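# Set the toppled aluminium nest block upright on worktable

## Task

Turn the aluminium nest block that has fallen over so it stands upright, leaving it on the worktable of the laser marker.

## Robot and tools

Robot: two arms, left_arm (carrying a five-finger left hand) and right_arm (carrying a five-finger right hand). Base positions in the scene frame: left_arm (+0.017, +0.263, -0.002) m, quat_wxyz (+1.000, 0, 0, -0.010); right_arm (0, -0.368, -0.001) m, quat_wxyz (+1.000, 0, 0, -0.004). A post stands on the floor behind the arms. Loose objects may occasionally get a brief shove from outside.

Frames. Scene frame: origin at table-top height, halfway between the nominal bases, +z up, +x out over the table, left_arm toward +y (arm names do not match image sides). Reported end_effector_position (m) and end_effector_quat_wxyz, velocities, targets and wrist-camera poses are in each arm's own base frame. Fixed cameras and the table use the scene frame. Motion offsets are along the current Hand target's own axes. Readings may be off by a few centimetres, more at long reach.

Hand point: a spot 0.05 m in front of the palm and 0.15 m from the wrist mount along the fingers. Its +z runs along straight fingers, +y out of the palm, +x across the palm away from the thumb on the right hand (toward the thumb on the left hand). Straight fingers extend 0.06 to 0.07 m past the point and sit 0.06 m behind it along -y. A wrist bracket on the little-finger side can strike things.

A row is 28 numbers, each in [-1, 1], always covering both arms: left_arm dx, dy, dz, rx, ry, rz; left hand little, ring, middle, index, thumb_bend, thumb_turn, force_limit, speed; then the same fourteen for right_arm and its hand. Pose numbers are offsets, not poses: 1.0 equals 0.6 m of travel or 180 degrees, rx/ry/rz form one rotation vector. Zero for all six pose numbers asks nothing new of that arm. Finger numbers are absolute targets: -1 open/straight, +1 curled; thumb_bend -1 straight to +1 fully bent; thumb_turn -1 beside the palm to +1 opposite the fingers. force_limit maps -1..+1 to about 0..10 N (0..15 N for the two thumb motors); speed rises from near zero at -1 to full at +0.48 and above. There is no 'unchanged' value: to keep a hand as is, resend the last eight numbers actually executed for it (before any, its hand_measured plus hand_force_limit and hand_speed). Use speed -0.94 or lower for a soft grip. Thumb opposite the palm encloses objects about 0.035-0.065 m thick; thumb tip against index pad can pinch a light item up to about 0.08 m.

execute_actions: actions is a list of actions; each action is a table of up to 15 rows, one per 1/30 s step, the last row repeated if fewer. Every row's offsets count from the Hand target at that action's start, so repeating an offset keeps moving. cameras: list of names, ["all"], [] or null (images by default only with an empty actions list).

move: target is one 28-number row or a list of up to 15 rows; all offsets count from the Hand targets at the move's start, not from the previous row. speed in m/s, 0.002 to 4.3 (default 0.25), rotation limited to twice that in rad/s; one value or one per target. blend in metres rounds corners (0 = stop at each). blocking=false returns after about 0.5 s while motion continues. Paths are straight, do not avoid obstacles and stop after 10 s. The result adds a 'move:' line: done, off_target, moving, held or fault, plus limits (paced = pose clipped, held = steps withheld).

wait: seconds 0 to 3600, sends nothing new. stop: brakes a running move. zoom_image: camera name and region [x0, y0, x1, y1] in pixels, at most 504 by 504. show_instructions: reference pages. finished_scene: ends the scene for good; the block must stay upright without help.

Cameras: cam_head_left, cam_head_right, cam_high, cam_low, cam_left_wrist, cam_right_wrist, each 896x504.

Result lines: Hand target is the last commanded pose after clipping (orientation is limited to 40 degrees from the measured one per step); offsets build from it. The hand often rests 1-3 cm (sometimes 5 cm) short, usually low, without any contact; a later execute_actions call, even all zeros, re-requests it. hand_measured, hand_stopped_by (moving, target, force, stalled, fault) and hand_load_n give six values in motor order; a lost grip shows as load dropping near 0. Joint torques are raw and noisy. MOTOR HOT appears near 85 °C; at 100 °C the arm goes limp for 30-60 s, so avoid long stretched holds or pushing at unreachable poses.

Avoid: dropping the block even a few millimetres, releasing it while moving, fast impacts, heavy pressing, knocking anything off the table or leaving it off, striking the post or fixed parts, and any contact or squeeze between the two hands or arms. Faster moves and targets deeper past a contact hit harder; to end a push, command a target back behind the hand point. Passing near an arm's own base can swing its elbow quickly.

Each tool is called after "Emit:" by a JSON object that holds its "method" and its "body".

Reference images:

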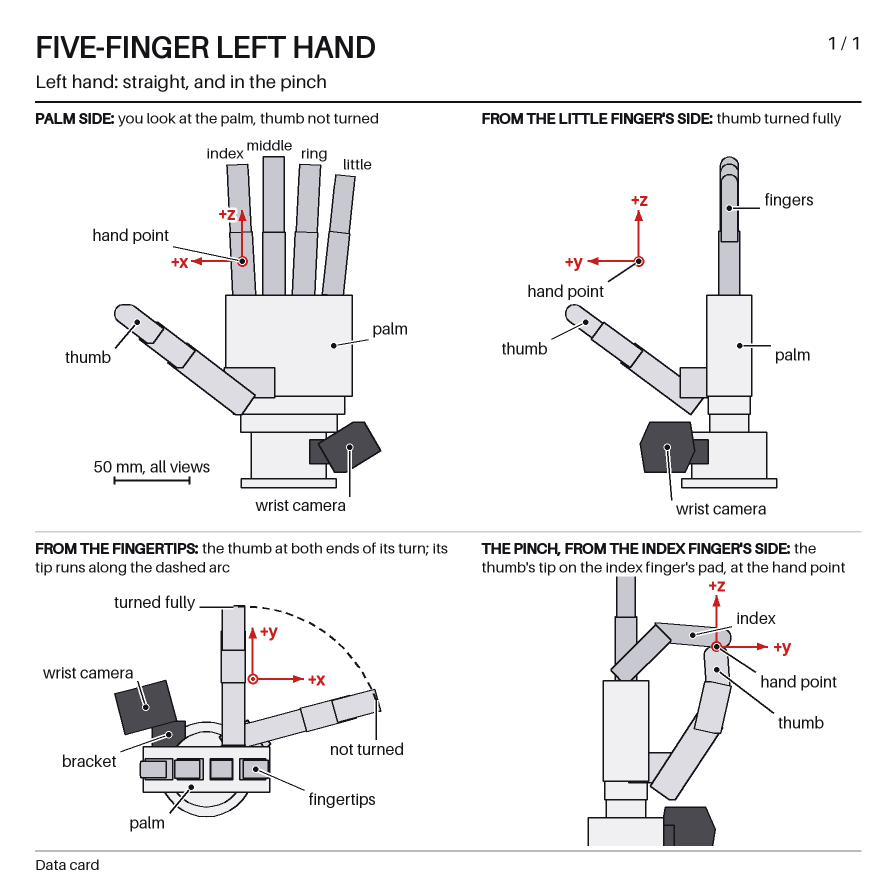

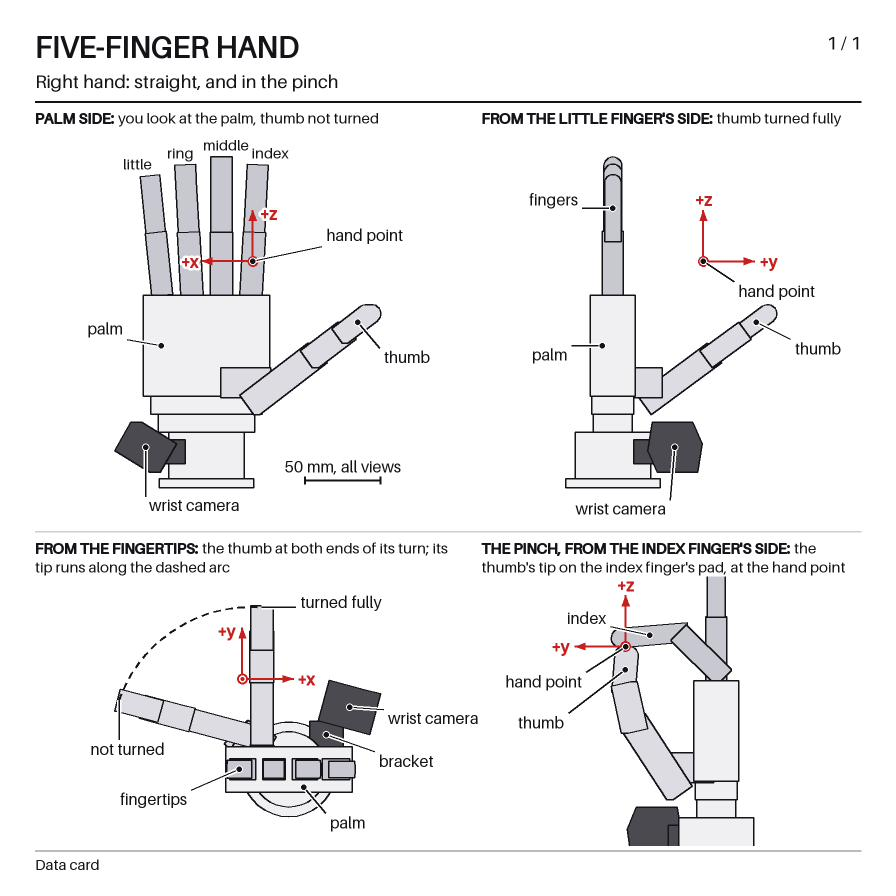

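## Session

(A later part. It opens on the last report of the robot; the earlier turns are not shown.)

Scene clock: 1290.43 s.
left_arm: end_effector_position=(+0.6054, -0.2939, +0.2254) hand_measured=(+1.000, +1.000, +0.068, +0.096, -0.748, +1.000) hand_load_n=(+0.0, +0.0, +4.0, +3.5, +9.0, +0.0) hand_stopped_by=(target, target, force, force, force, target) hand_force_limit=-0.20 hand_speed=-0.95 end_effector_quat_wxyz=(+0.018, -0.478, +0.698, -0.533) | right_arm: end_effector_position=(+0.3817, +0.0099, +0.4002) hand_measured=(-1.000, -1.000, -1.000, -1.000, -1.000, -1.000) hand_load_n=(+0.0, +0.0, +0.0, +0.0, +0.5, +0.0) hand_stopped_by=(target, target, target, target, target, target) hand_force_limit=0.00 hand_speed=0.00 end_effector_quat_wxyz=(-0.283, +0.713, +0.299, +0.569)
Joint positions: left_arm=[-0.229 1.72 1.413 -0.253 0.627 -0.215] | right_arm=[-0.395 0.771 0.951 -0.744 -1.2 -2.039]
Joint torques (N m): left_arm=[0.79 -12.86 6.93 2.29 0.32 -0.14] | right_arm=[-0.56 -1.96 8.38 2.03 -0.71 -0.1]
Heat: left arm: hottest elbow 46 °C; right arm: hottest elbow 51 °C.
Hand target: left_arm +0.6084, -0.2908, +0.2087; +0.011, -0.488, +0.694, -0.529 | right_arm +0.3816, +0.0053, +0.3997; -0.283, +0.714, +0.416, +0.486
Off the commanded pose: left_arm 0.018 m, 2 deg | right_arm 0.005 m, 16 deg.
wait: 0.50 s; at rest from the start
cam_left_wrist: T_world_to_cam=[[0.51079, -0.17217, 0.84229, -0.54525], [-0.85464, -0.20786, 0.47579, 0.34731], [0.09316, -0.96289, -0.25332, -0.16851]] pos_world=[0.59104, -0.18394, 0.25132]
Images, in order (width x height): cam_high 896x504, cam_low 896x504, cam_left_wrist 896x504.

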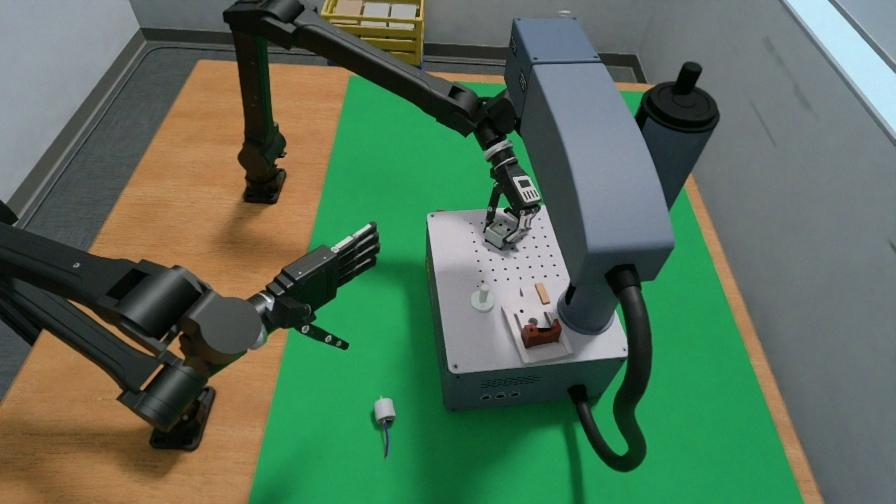

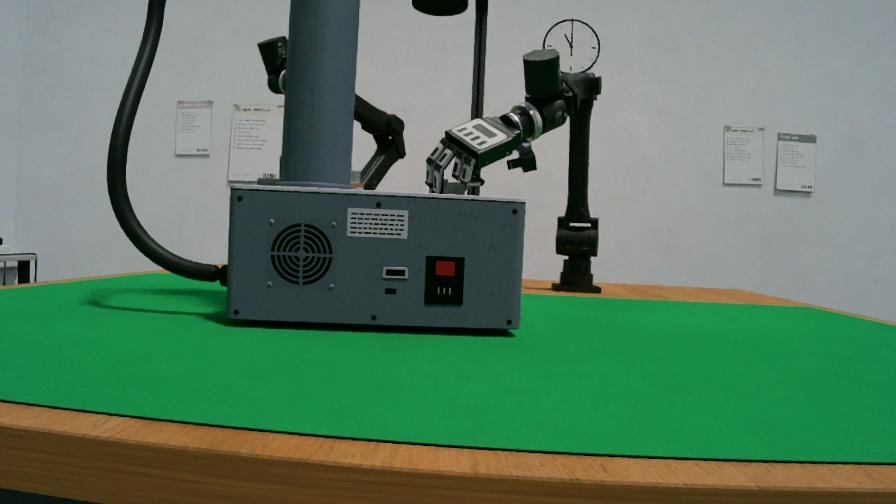

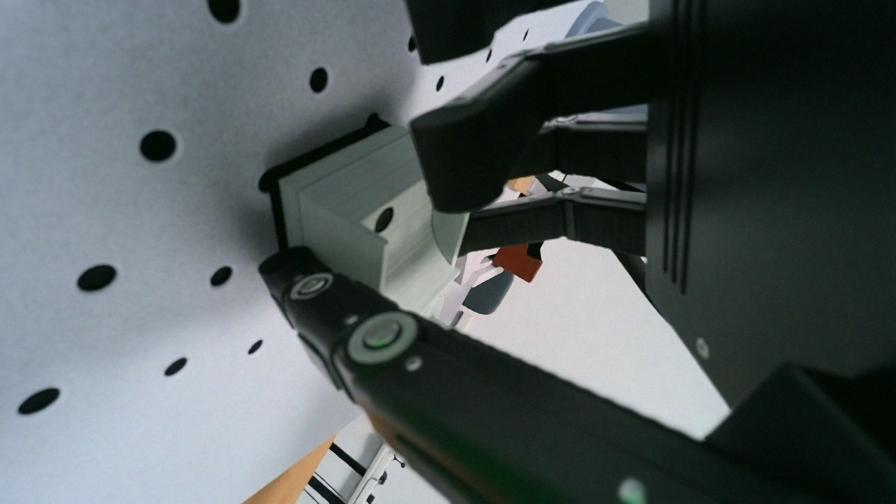

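Emit:
{"method": "wait", "body": {"seconds": 0.2, "cameras": ["all"]}}

Emit:
{"method": "zoom_image", "body": {"camera": "cam_high", "region": [480, 215, 520, 255]}}

Emit:
{"method": "zoom_image", "body": {"camera": "cam_low", "region": [425, 165, 475, 200]}}

Scene clock: 1349.10 s.
left_arm: end_effector_position=(+0.6054, -0.2939, +0.2254) hand_measured=(+1.000, +1.000, +0.068, +0.096, -0.748, +1.000) hand_load_n=(+0.0, +0.0, +4.5, +3.0, +9.0, +0.0) hand_stopped_by=(target, target, force, force, force, target) hand_force_limit=-0.20 hand_speed=-0.95 end_effector_quat_wxyz=(+0.018, -0.478, +0.698, -0.533) | right_arm: end_effector_position=(+0.3817, +0.0099, +0.4002) hand_measured=(-1.000, -1.000, -1.000, -1.000, -1.000, -1.000) hand_load_n=(-0.5, +0.0, +0.0, +0.0, +0.0, +0.0) hand_stopped_by=(target, target, target, target, target, target) hand_force_limit=0.00 hand_speed=0.00 end_effector_quat_wxyz=(-0.283, +0.713, +0.299, +0.569)
Joint positions: left_arm=[-0.229 1.72 1.413 -0.253 0.627 -0.215] | right_arm=[-0.395 0.771 0.951 -0.744 -1.2 -2.039]
Joint torques (N m): left_arm=[0.73 -14.45 7.27 2.44 0.36 -0.15] | right_arm=[-0.56 -2.02 8.36 2.02 -0.72 -0.1]
Heat: left arm: hottest elbow 45 °C; right arm: hottest elbow 51 °C.
Hand target: left_arm +0.6084, -0.2908, +0.2087; +0.011, -0.488, +0.694, -0.529 | right_arm +0.3816, +0.0053, +0.3997; -0.283, +0.714, +0.416, +0.486
Off the commanded pose: left_arm 0.018 m, 2 deg | right_arm 0.005 m, 16 deg.
wait: 0.20 s; at rest from the start
cam_left_wrist: T_world_to_cam=[[0.51079, -0.17217, 0.84229, -0.54525], [-0.85464, -0.20786, 0.47579, 0.34731], [0.09316, -0.96289, -0.25332, -0.16851]] pos_world=[0.59104, -0.18394, 0.25132]
cam_right_wrist: T_world_to_cam=[[0.77129, -0.61672, 0.15739, -0.34694], [-0.3152, -0.58492, -0.74734, 0.42497], [0.55297, 0.5268, -0.64553, 0.15557]] pos_world=[0.31552, -0.04735, 0.47263]

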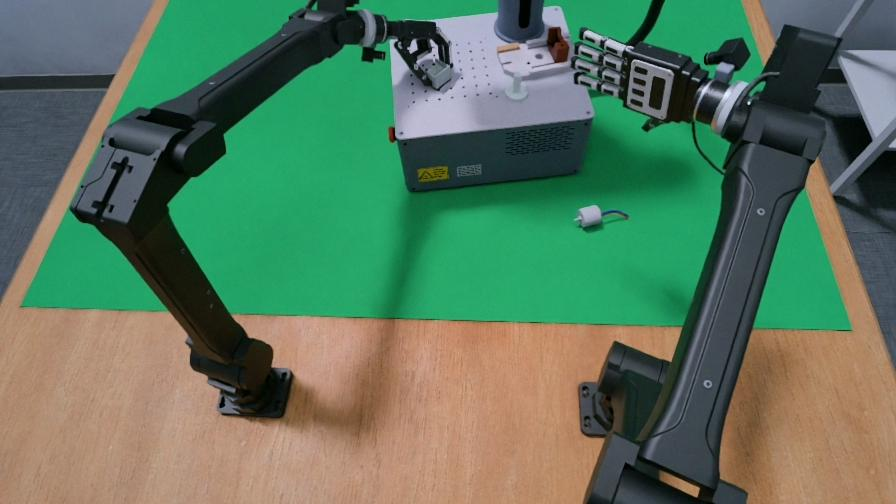

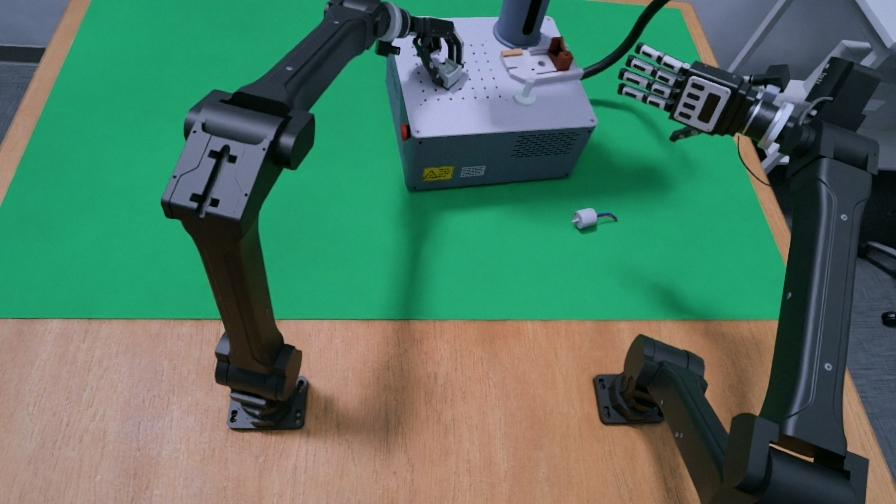

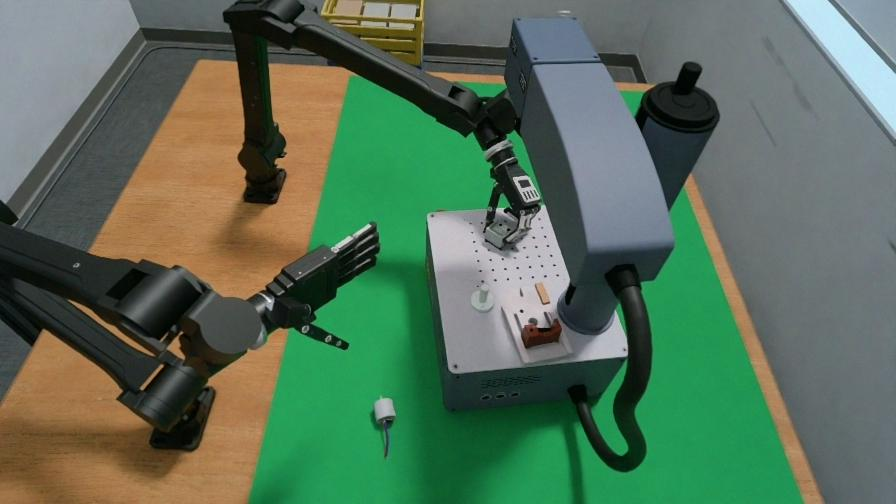

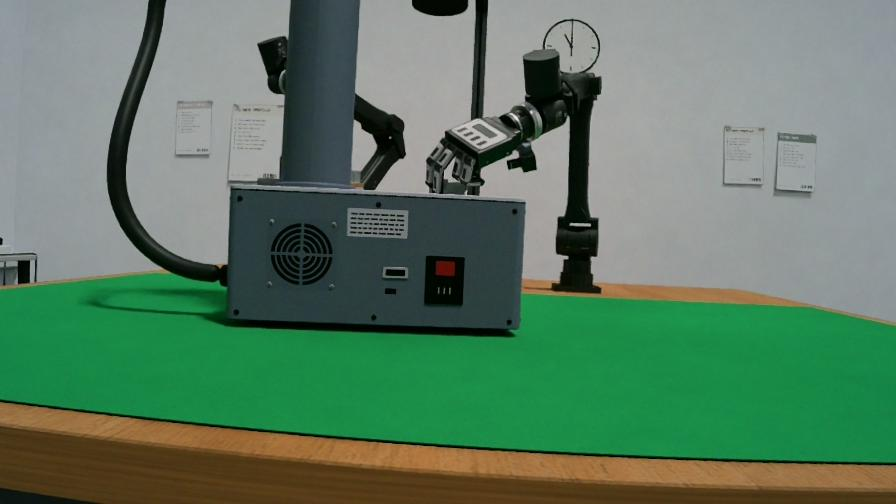

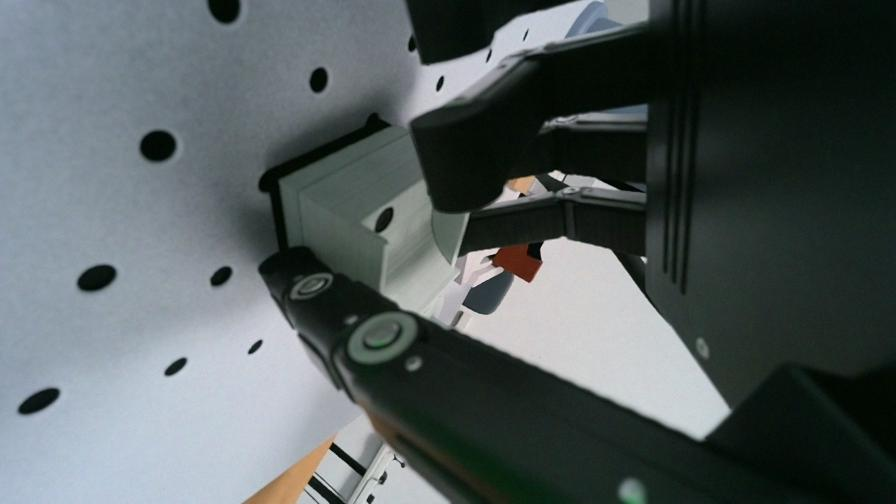

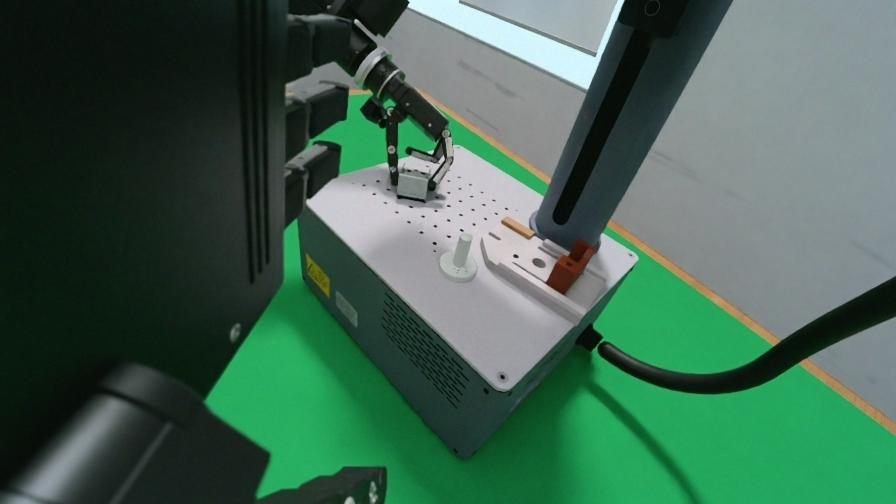

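Scaled by 12.600.

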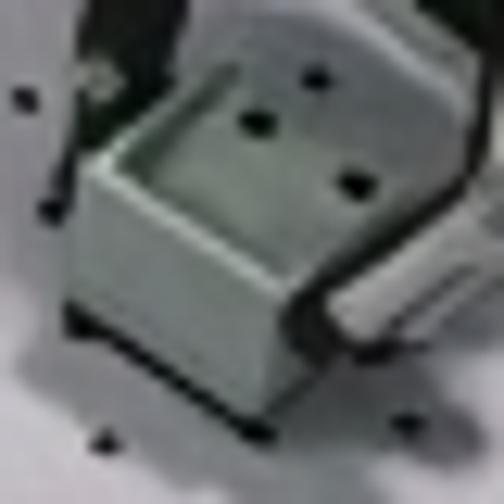

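Scaled by 10.080.

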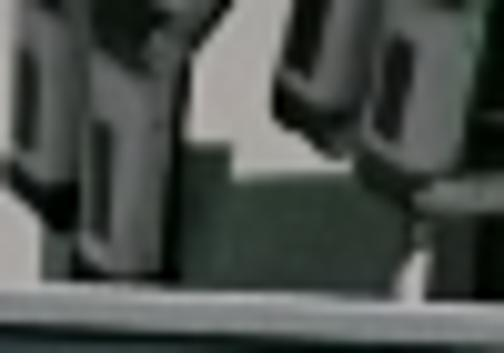

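Emit:
{"method": "zoom_image", "body": {"camera": "cam_right_wrist", "region": [380, 150, 460, 210]}}

Emit:
{"method": "zoom_image", "body": {"camera": "cam_head_left", "region": [400, 45, 470, 100]}}

Scaled by 6.300.

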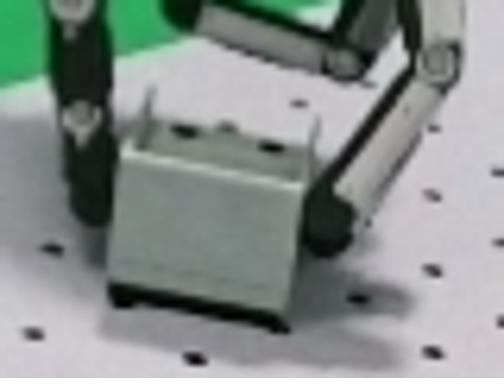

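Scaled by 7.200.

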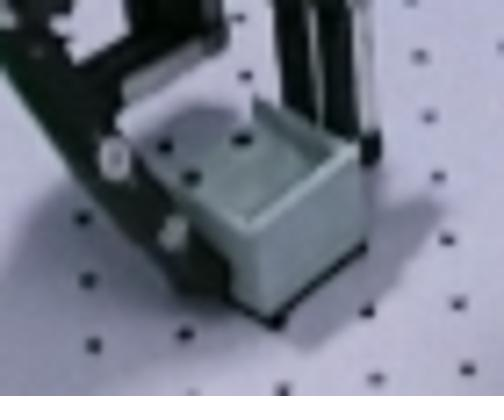

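Emit:
{"method": "move", "body": {"target": [-0.0025,0.0037,0.0022,0,0,0,1,1,0.13,0.13,-0.68,1,-0.2,-0.95,0,0,0,0,0,0,-1,-1,-1,-1,-1,-1,0,0], "speed": 0.02, "cameras": ["cam_right_wrist","cam_left_wrist"]}}

Emit:
{"method": "zoom_image", "body": {"camera": "cam_right_wrist", "region": [380, 150, 460, 210]}}

Emit:
{"method": "zoom_image", "body": {"camera": "cam_left_wrist", "region": [220, 80, 500, 320]}}

Scene clock: 1362.63 s.
left_arm: end_effector_position=(+0.6056, -0.2940, +0.2249) hand_measured=(+1.000, +1.000, +0.068, +0.096, -0.748, +1.000) hand_load_n=(+0.0, +0.0, +4.0, +3.5, +9.5, +0.0) hand_stopped_by=(target, target, force, force, force, target) hand_force_limit=-0.20 hand_speed=-0.95 end_effector_quat_wxyz=(+0.018, -0.478, +0.697, -0.535) | right_arm: end_effector_position=(+0.3817, +0.0099, +0.4002) hand_measured=(-1.000, -1.000, -1.000, -1.000, -1.000, -1.000) hand_load_n=(+0.0, +0.0, +0.0, -0.5, +0.0, +0.0) hand_stopped_by=(target, target, target, target, target, target) hand_force_limit=0.00 hand_speed=0.00 end_effector_quat_wxyz=(-0.283, +0.713, +0.299, +0.569)
Joint positions: left_arm=[-0.228 1.72 1.409 -0.245 0.628 -0.216] | right_arm=[-0.395 0.771 0.951 -0.744 -1.2 -2.039]
Joint torques (N m): left_arm=[0.91 -13.04 6.82 2.28 0.25 -0.15] | right_arm=[-0.62 -1.96 8.38 2.03 -0.71 -0.09]
Heat: left arm: hottest elbow 45 °C; right arm: hottest elbow 51 °C.
Hand target: left_arm +0.6084, -0.2908, +0.2056; +0.010, -0.488, +0.694, -0.529 | right_arm +0.3816, +0.0053, +0.3997; -0.283, +0.714, +0.416, +0.486
Off the commanded pose: left_arm 0.020 m, 2 deg | right_arm 0.005 m, 16 deg.
joint sent to its limit (right arm) — joint 6 (wrist roll), lower limit. The joint targets are off in orientation, not in position.
move: off_target (left_arm)
cam_left_wrist: T_world_to_cam=[[0.50868, -0.16995, 0.84402, -0.54346], [-0.85581, -0.20679, 0.47415, 0.34917], [0.09396, -0.96351, -0.25063, -0.16999]] pos_world=[0.59124, -0.18394, 0.25052]
cam_right_wrist: T_world_to_cam=[[0.77129, -0.61672, 0.15739, -0.34694], [-0.3152, -0.58492, -0.74734, 0.42497], [0.55297, 0.5268, -0.64553, 0.15557]] pos_world=[0.31552, -0.04735, 0.47263]
Images, in order (width x height): cam_left_wrist 896x504, cam_right_wrist 896x504.

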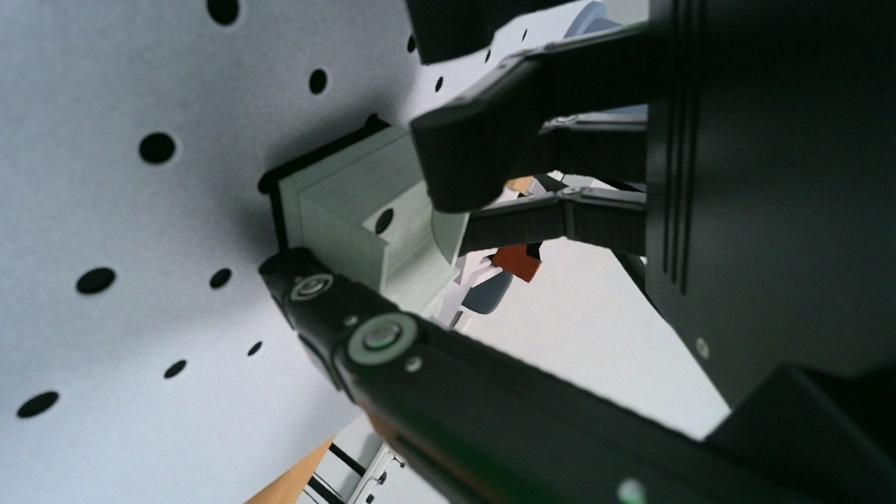

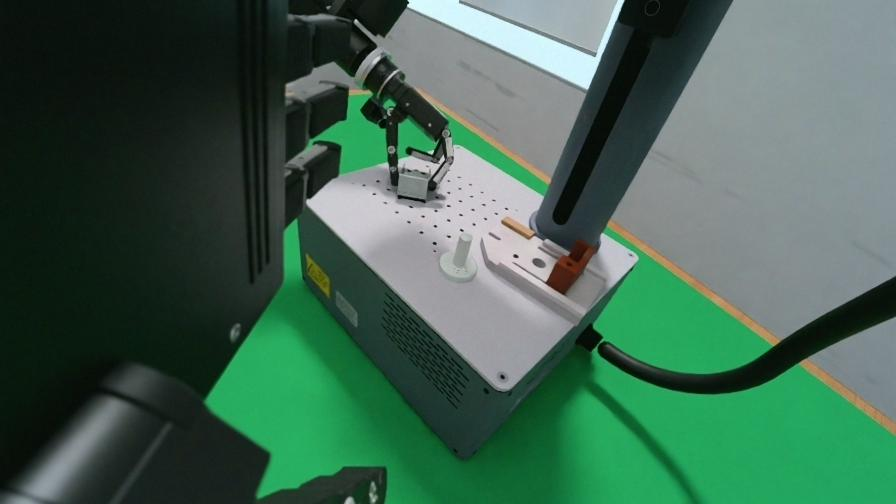

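Scaled by 6.300.

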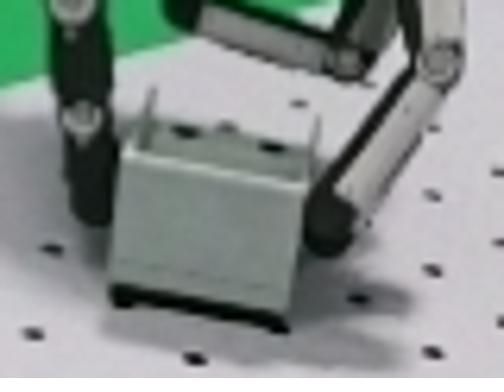

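Scaled by 1.800.

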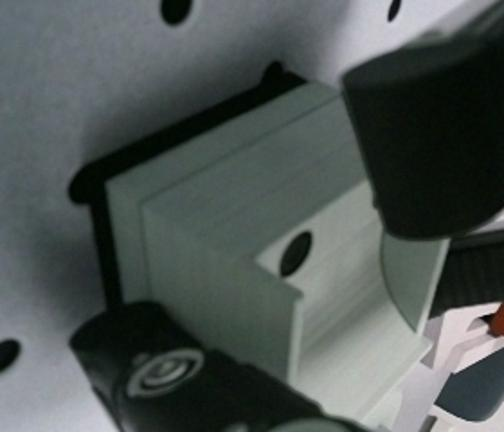

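Emit:
{"method": "move", "body": {"target": [0.0046,-0.0068,-0.0040,0,0,0,1,1,0.13,0.13,-0.68,1,-0.2,-0.95,0,0,0,0,0,0,-1,-1,-1,-1,-1,-1,0,0], "speed": 0.02}}

Emit:
{"method": "move", "body": {"target": [0,0,0,0,0,0,1,1,0.02,0.04,-0.68,1,-0.2,-0.92,0,0,0,0,0,0,-1,-1,-1,-1,-1,-1,0,0], "speed": 0.02, "cameras": ["cam_right_wrist","cam_left_wrist"]}}

Scene clock: 1391.27 s.
left_arm: end_effector_position=(+0.6056, -0.2940, +0.2249) hand_measured=(+1.000, +1.000, +0.068, +0.096, -0.748, +1.000) hand_load_n=(+0.0, +0.0, +4.0, +3.5, +9.5, +0.0) hand_stopped_by=(target, target, force, force, force, target) hand_force_limit=-0.20 hand_speed=-0.95 end_effector_quat_wxyz=(+0.018, -0.478, +0.697, -0.535) | right_arm: end_effector_position=(+0.3817, +0.0099, +0.4002) hand_measured=(-1.000, -1.000, -1.000, -1.000, -1.000, -1.000) hand_load_n=(+0.0, +0.0, +0.0, +0.0, +0.0, +0.0) hand_stopped_by=(target, target, target, target, target, target) hand_force_limit=0.00 hand_speed=0.00 end_effector_quat_wxyz=(-0.283, +0.713, +0.299, +0.569)
Joint positions: left_arm=[-0.228 1.72 1.409 -0.245 0.628 -0.216] | right_arm=[-0.395 0.771 0.951 -0.744 -1.2 -2.039]
Joint torques (N m): left_arm=[1.2 -14.27 7.46 1.73 0.32 -0.14] | right_arm=[-0.62 -2.02 8.36 2.04 -0.72 -0.1]
Motor temperatures (°C): left_arm=[32 44 42 30 30 29] | right_arm=[33 34 51 32 32 28]
Heat: left arm: hottest shoulder 44 °C; right arm: hottest elbow 51 °C.
Hand target: left_arm +0.6084, -0.2909, +0.2110; +0.010, -0.488, +0.694, -0.529 | right_arm +0.3816, +0.0053, +0.3997; -0.283, +0.714, +0.416, +0.486
Off the commanded pose: left_arm 0.015 m, 2 deg | right_arm 0.005 m, 16 deg.
joint sent to its limit (right arm) — joint 6 (wrist roll), lower limit. The joint targets are off in orientation, not in position.
move: off_target (left_arm)

Scene clock: 1391.77 s.
left_arm: end_effector_position=(+0.6056, -0.2940, +0.2250) hand_measured=(+1.000, +1.000, +0.020, +0.040, -0.746, +1.000) hand_load_n=(+0.0, +0.0, +0.0, +0.0, +0.5, -0.5) hand_stopped_by=(target, target, target, target, force, target) hand_force_limit=-0.20 hand_speed=-0.92 end_effector_quat_wxyz=(+0.018, -0.478, +0.697, -0.535) | right_arm: end_effector_position=(+0.3817, +0.0099, +0.4002) hand_measured=(-1.000, -1.000, -1.000, -1.000, -1.000, -1.000) hand_load_n=(+0.0, +0.0, +0.0, +0.0, +0.0, +0.0) hand_stopped_by=(target, target, target, target, target, target) hand_force_limit=0.00 hand_speed=0.00 end_effector_quat_wxyz=(-0.283, +0.713, +0.299, +0.569)
Joint positions: left_arm=[-0.228 1.72 1.409 -0.245 0.628 -0.217] | right_arm=[-0.395 0.771 0.951 -0.744 -1.2 -2.039]
Joint torques (N m): left_arm=[1.14 -13.39 7.39 1.57 0.3 -0.15] | right_arm=[-0.62 -2.02 8.35 2.03 -0.72 -0.09]
Heat: left arm: hottest shoulder 44 °C; right arm: hottest elbow 51 °C.
Hand target: left_arm +0.6084, -0.2909, +0.2110; +0.010, -0.488, +0.694, -0.529 | right_arm +0.3816, +0.0053, +0.3997; -0.283, +0.714, +0.416, +0.486
Off the commanded pose: left_arm 0.015 m, 2 deg | right_arm 0.005 m, 16 deg.
joint sent to its limit (right arm) — joint 6 (wrist roll), lower limit. The joint targets are off in orientation, not in position.
move: done
cam_left_wrist: T_world_to_cam=[[0.5089, -0.16964, 0.84394, -0.54346], [-0.85571, -0.20647, 0.47449, 0.34899], [0.09376, -0.96364, -0.25024, -0.16999]] pos_world=[0.59114, -0.18394, 0.25052]
cam_right_wrist: T_world_to_cam=[[0.77129, -0.61672, 0.15739, -0.34694], [-0.3152, -0.58492, -0.74734, 0.42497], [0.55297, 0.5268, -0.64553, 0.15557]] pos_world=[0.31552, -0.04735, 0.47263]
Images, in order (width x height): cam_left_wrist 896x504, cam_right_wrist 896x504.

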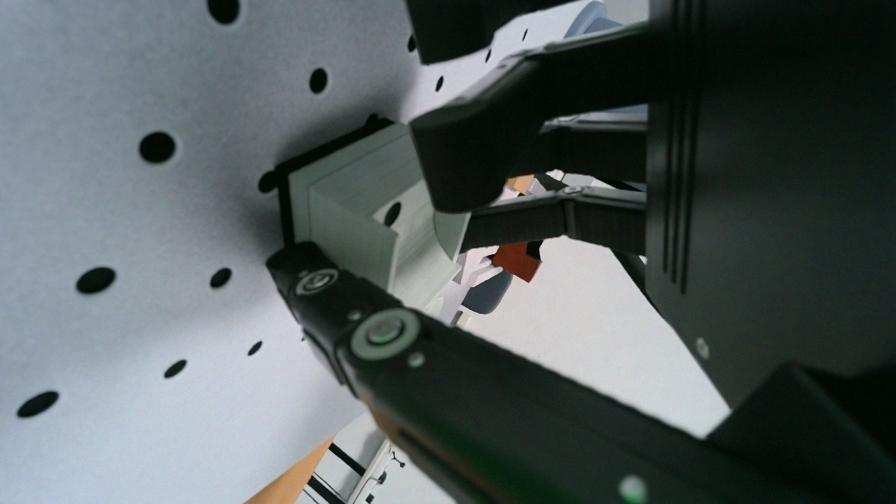

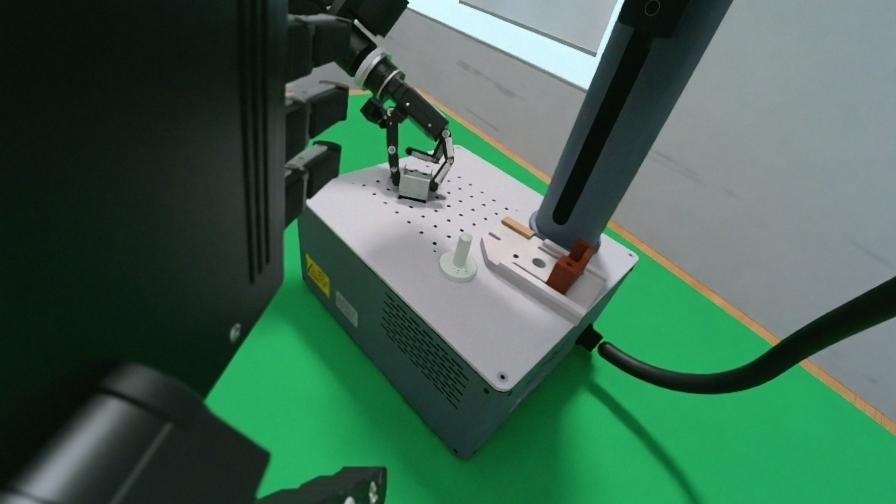

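Emit:
{"method": "zoom_image", "body": {"camera": "cam_left_wrist", "region": [220, 80, 500, 320]}}

Emit:
{"method": "zoom_image", "body": {"camera": "cam_right_wrist", "region": [380, 150, 460, 210]}}

Scaled by 1.800.

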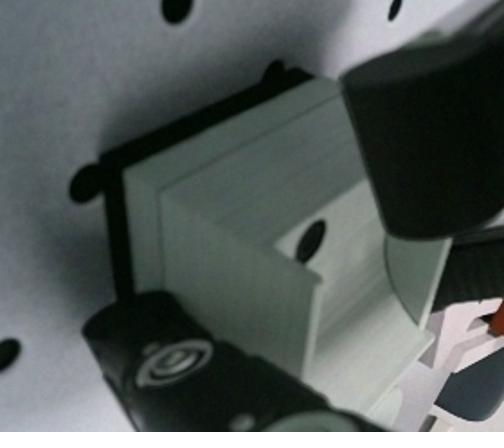

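Scaled by 6.300.

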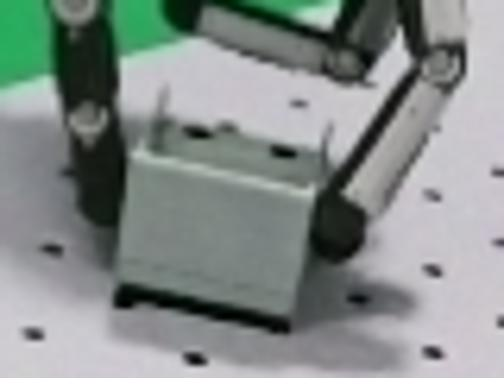

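Emit:
{"method": "move", "body": {"target": [0,0,0,0,0,0,1,1,-0.5,-0.5,-0.68,1,-0.2,-0.6,0,0,0,0,0,0,-1,-1,-1,-1,-1,-1,0,0], "speed": 0.02}}

Emit:
{"method": "move", "body": {"target": [0,0,0,0,0,0,0.3,0.3,-0.5,-0.5,-0.80,1,-0.2,-0.85,0,0,0,0,0,0,-1,-1,-1,-1,-1,-1,0,0], "speed": 0.02, "cameras": ["cam_right_wrist","cam_left_wrist","cam_high"]}}

Scene clock: 1399.97 s.
left_arm: end_effector_position=(+0.6055, -0.2941, +0.2250) hand_measured=(+1.000, +1.000, -0.500, -0.500, -0.746, +1.000) hand_load_n=(-0.5, +0.0, +0.0, -0.5, +1.0, -0.5) hand_stopped_by=(target, target, target, target, force, target) hand_force_limit=-0.20 hand_speed=-0.60 end_effector_quat_wxyz=(+0.018, -0.478, +0.697, -0.535) | right_arm: end_effector_position=(+0.3817, +0.0099, +0.4002) hand_measured=(-1.000, -1.000, -1.000, -1.000, -1.000, -1.000) hand_load_n=(+0.0, +0.0, +0.0, +0.0, +0.0, +0.0) hand_stopped_by=(target, target, target, target, target, target) hand_force_limit=0.00 hand_speed=0.00 end_effector_quat_wxyz=(-0.283, +0.713, +0.299, +0.569)
Joint positions: left_arm=[-0.228 1.72 1.409 -0.245 0.629 -0.217] | right_arm=[-0.395 0.771 0.951 -0.744 -1.2 -2.039]
Joint torques (N m): left_arm=[0.15 -12.98 7.35 1.68 0.29 -0.1] | right_arm=[-0.56 -2.02 8.39 2.04 -0.71 -0.09]
Heat: left arm: hottest shoulder 44 °C; right arm: hottest elbow 51 °C.
Hand target: left_arm +0.6084, -0.2909, +0.2110; +0.010, -0.488, +0.694, -0.529 | right_arm +0.3816, +0.0053, +0.3997; -0.283, +0.714, +0.416, +0.486
Off the commanded pose: left_arm 0.015 m, 2 deg | right_arm 0.005 m, 16 deg.
joint sent to its limit (right arm) — joint 6 (wrist roll), lower limit. The joint targets are off in orientation, not in position.
move: done

Scene clock: 1401.93 s.
left_arm: end_effector_position=(+0.6055, -0.2942, +0.2251) hand_measured=(+0.300, +0.300, -0.500, -0.500, -0.800, +1.000) hand_load_n=(-0.5, +0.0, +0.5, +0.0, +0.0, +0.0) hand_stopped_by=(target, target, target, target, target, target) hand_force_limit=-0.20 hand_speed=-0.85 end_effector_quat_wxyz=(+0.017, -0.478, +0.696, -0.535) | right_arm: end_effector_position=(+0.3817, +0.0099, +0.4002) hand_measured=(-1.000, -1.000, -1.000, -1.000, -1.000, -1.000) hand_load_n=(+0.0, +0.0, +0.0, +0.0, +0.0, +0.0) hand_stopped_by=(target, target, target, target, target, target) hand_force_limit=0.00 hand_speed=0.00 end_effector_quat_wxyz=(-0.283, +0.713, +0.299, +0.569)
Joint positions: left_arm=[-0.228 1.72 1.409 -0.245 0.629 -0.219] | right_arm=[-0.395 0.771 0.951 -0.744 -1.2 -2.039]
Joint torques (N m): left_arm=[1.14 -13.57 7.76 1.8 0.29 -0.07] | right_arm=[-0.62 -2.02 8.38 2.02 -0.71 -0.1]
Heat: left arm: hottest shoulder 44 °C; right arm: hottest elbow 51 °C.
Hand target: left_arm +0.6084, -0.2909, +0.2110; +0.010, -0.488, +0.694, -0.529 | right_arm +0.3816, +0.0053, +0.3997; -0.283, +0.714, +0.416, +0.486
Off the commanded pose: left_arm 0.015 m, 2 deg | right_arm 0.005 m, 16 deg.
joint sent to its limit (right arm) — joint 6 (wrist roll), lower limit. The joint targets are off in orientation, not in position.
move: done
cam_left_wrist: T_world_to_cam=[[0.51017, -0.1684, 0.84342, -0.54391], [-0.85494, -0.20631, 0.47594, 0.34805], [0.09386, -0.96389, -0.24923, -0.17041]] pos_world=[0.59104, -0.18404, 0.25062]
cam_right_wrist: T_world_to_cam=[[0.77129, -0.61672, 0.15739, -0.34694], [-0.3152, -0.58492, -0.74734, 0.42497], [0.55297, 0.5268, -0.64553, 0.15557]] pos_world=[0.31552, -0.04735, 0.47263]
Images, in order (width x height): cam_high 896x504, cam_left_wrist 896x504, cam_right_wrist 896x504.

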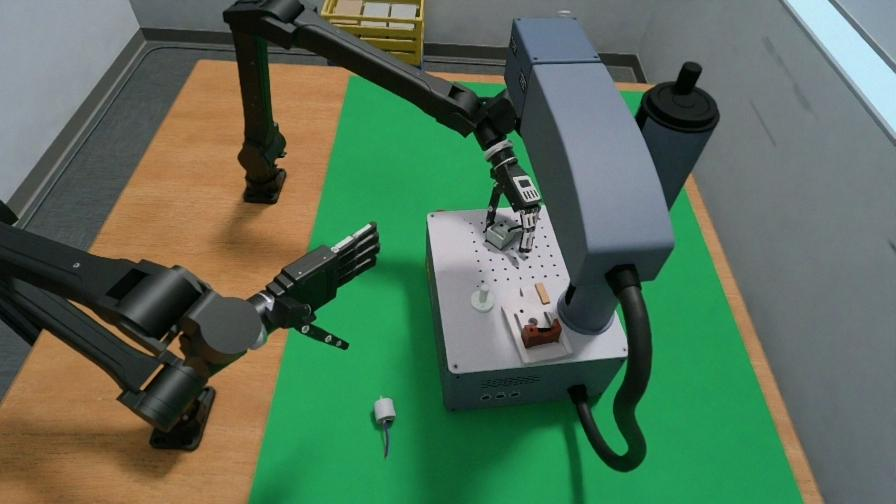

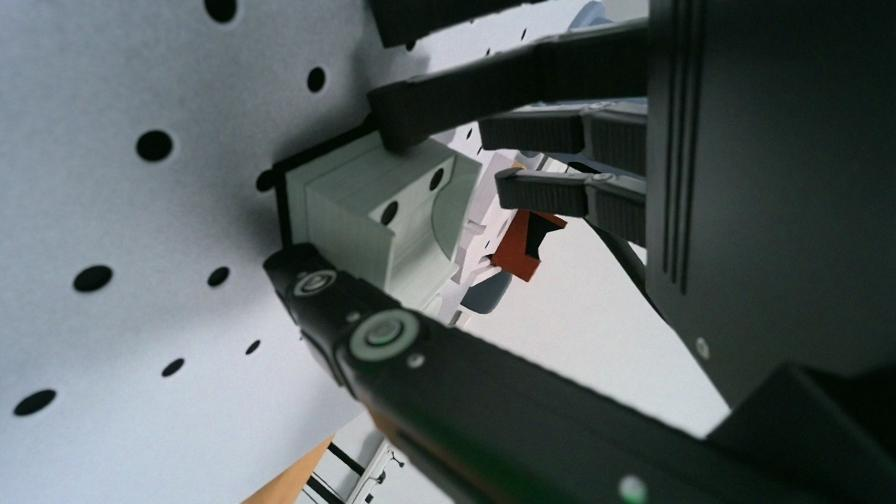

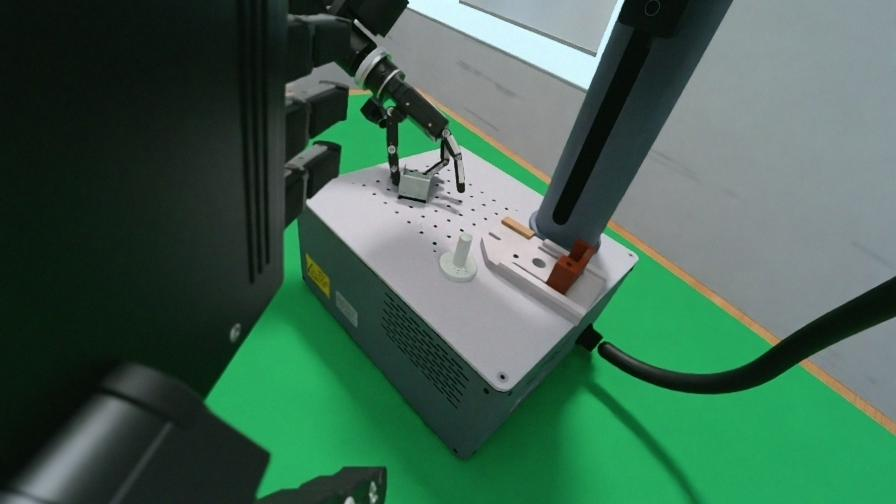

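Emit:
{"method": "zoom_image", "body": {"camera": "cam_right_wrist", "region": [380, 130, 480, 210]}}

Emit:
{"method": "zoom_image", "body": {"camera": "cam_high", "region": [475, 180, 555, 260]}}

Scaled by 5.040.

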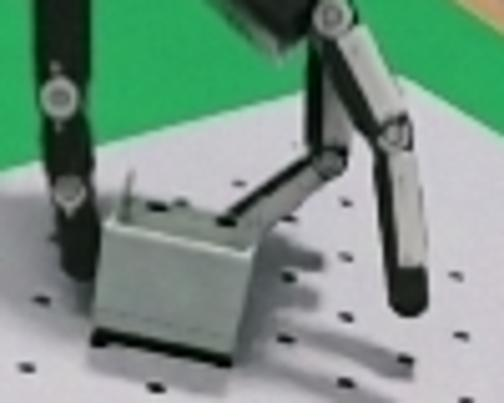

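Scaled by 6.300.

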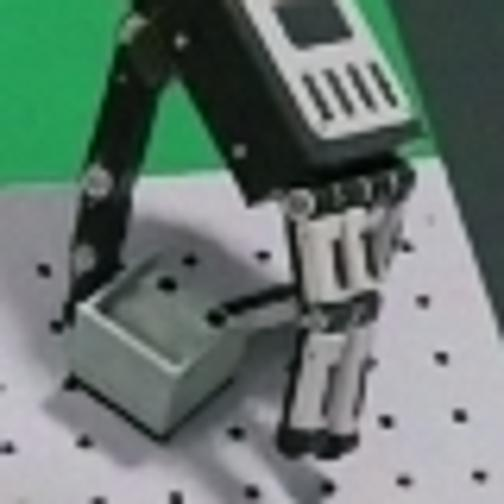

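Emit:
{"method": "move", "body": {"target": [0,0,0,0,0,0,1,1,-0.5,-0.5,-0.80,1,-0.2,-0.8,0,0,0,0,0,0,-1,-1,-1,-1,-1,-1,0,0], "speed": 0.02, "cameras": ["cam_right_wrist","cam_left_wrist","cam_high"]}}

Emit:
{"method": "zoom_image", "body": {"camera": "cam_right_wrist", "region": [380, 130, 480, 210]}}

Emit:
{"method": "zoom_image", "body": {"camera": "cam_high", "region": [475, 180, 555, 260]}}

Emit:
{"method": "zoom_image", "body": {"camera": "cam_left_wrist", "region": [220, 80, 500, 320]}}

Scene clock: 1416.07 s.
left_arm: end_effector_position=(+0.6055, -0.2942, +0.2251) hand_measured=(+1.000, +1.000, -0.500, -0.500, -0.800, +1.000) hand_load_n=(+0.0, +0.0, +0.0, +0.0, +0.0, +0.0) hand_stopped_by=(target, target, target, target, target, target) hand_force_limit=-0.20 hand_speed=-0.80 end_effector_quat_wxyz=(+0.017, -0.478, +0.696, -0.535) | right_arm: end_effector_position=(+0.3817, +0.0099, +0.4002) hand_measured=(-1.000, -1.000, -1.000, -1.000, -1.000, -1.000) hand_load_n=(+0.0, +0.0, +0.0, +0.0, +0.0, +0.0) hand_stopped_by=(target, target, target, target, target, target) hand_force_limit=0.00 hand_speed=0.00 end_effector_quat_wxyz=(-0.283, +0.713, +0.299, +0.569)
Joint positions: left_arm=[-0.228 1.72 1.409 -0.245 0.629 -0.219] | right_arm=[-0.395 0.771 0.951 -0.744 -1.2 -2.039]
Joint torques (N m): left_arm=[0.38 -13.16 7.49 1.74 0.29 -0.09] | right_arm=[-0.62 -1.96 8.36 2.03 -0.71 -0.09]
Heat: left arm: hottest shoulder 44 °C; right arm: hottest elbow 51 °C.
Hand target: left_arm +0.6084, -0.2909, +0.2110; +0.010, -0.488, +0.694, -0.529 | right_arm +0.3816, +0.0053, +0.3997; -0.283, +0.714, +0.416, +0.486
Off the commanded pose: left_arm 0.015 m, 2 deg | right_arm 0.005 m, 16 deg.
joint sent to its limit (right arm) — joint 6 (wrist roll), lower limit. The joint targets are off in orientation, not in position.
move: done
cam_left_wrist: T_world_to_cam=[[0.51017, -0.1684, 0.84342, -0.54391], [-0.85494, -0.20631, 0.47594, 0.34805], [0.09386, -0.96389, -0.24923, -0.17041]] pos_world=[0.59104, -0.18404, 0.25062]
cam_right_wrist: T_world_to_cam=[[0.77129, -0.61672, 0.15739, -0.34694], [-0.3152, -0.58492, -0.74734, 0.42497], [0.55297, 0.5268, -0.64553, 0.15557]] pos_world=[0.31552, -0.04735, 0.47263]
Images, in order (width x height): cam_high 896x504, cam_left_wrist 896x504, cam_right_wrist 896x504.

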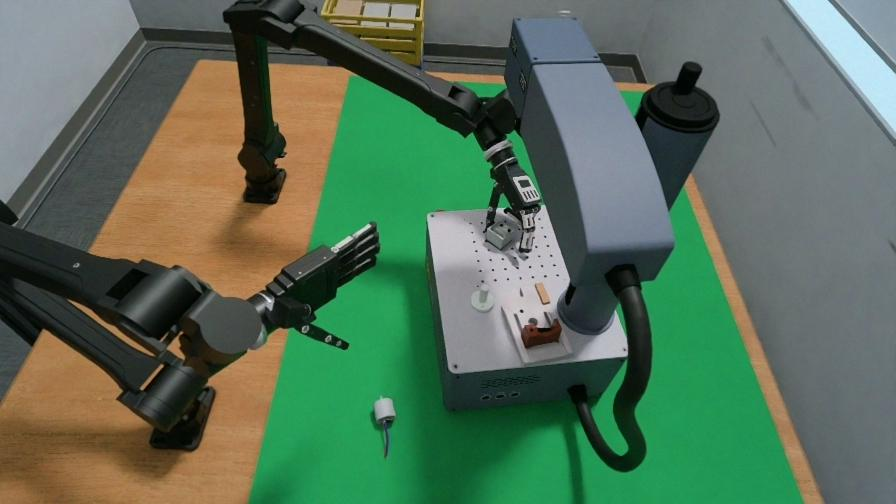

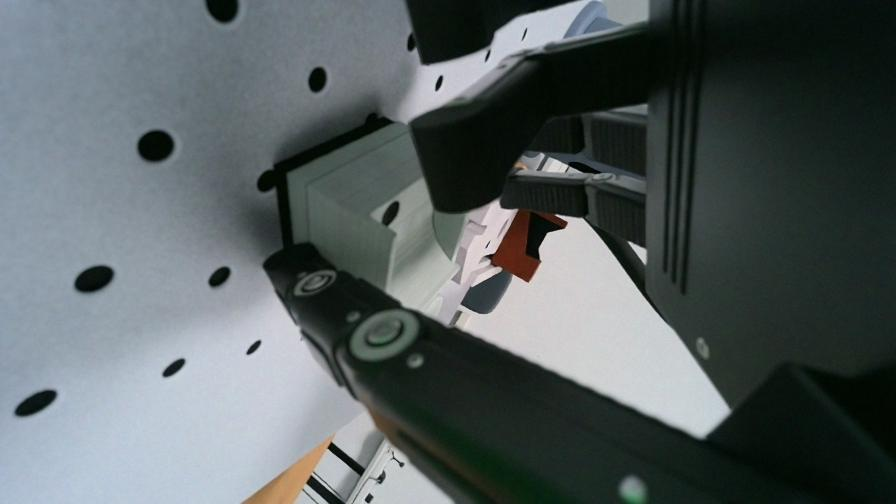

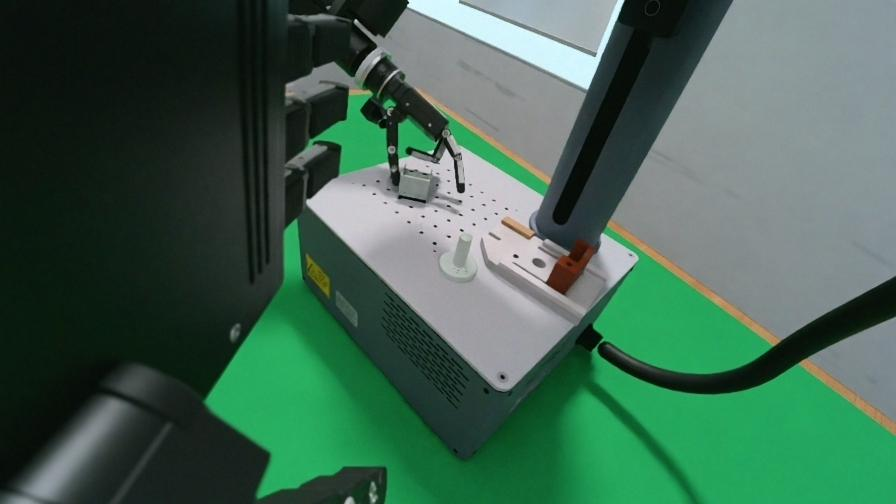

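Scaled by 5.040.

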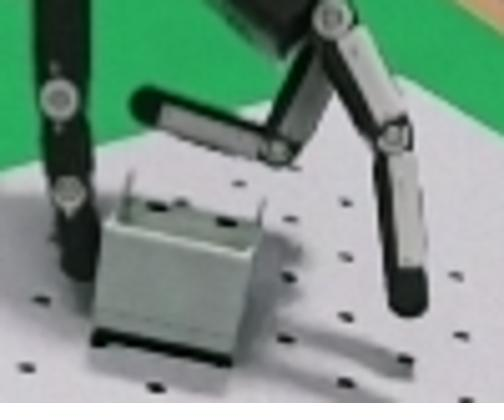

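Scaled by 6.300.

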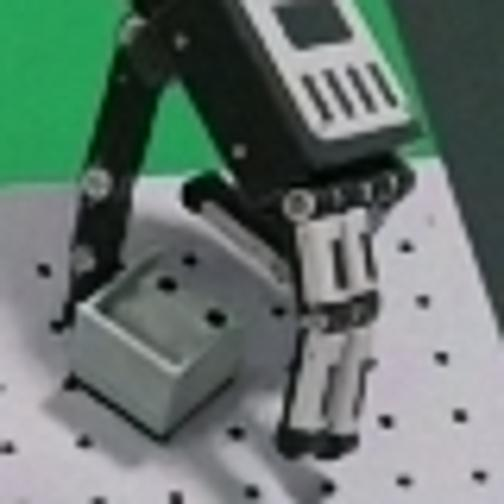

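Scaled by 1.800.

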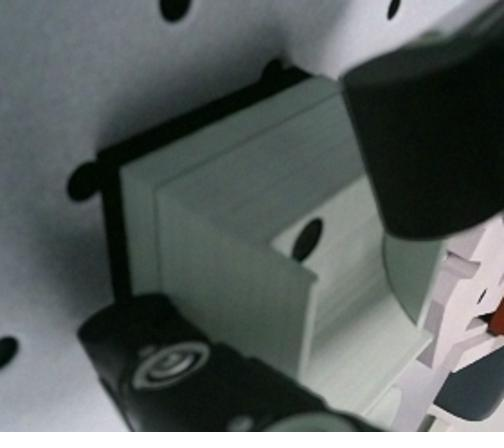

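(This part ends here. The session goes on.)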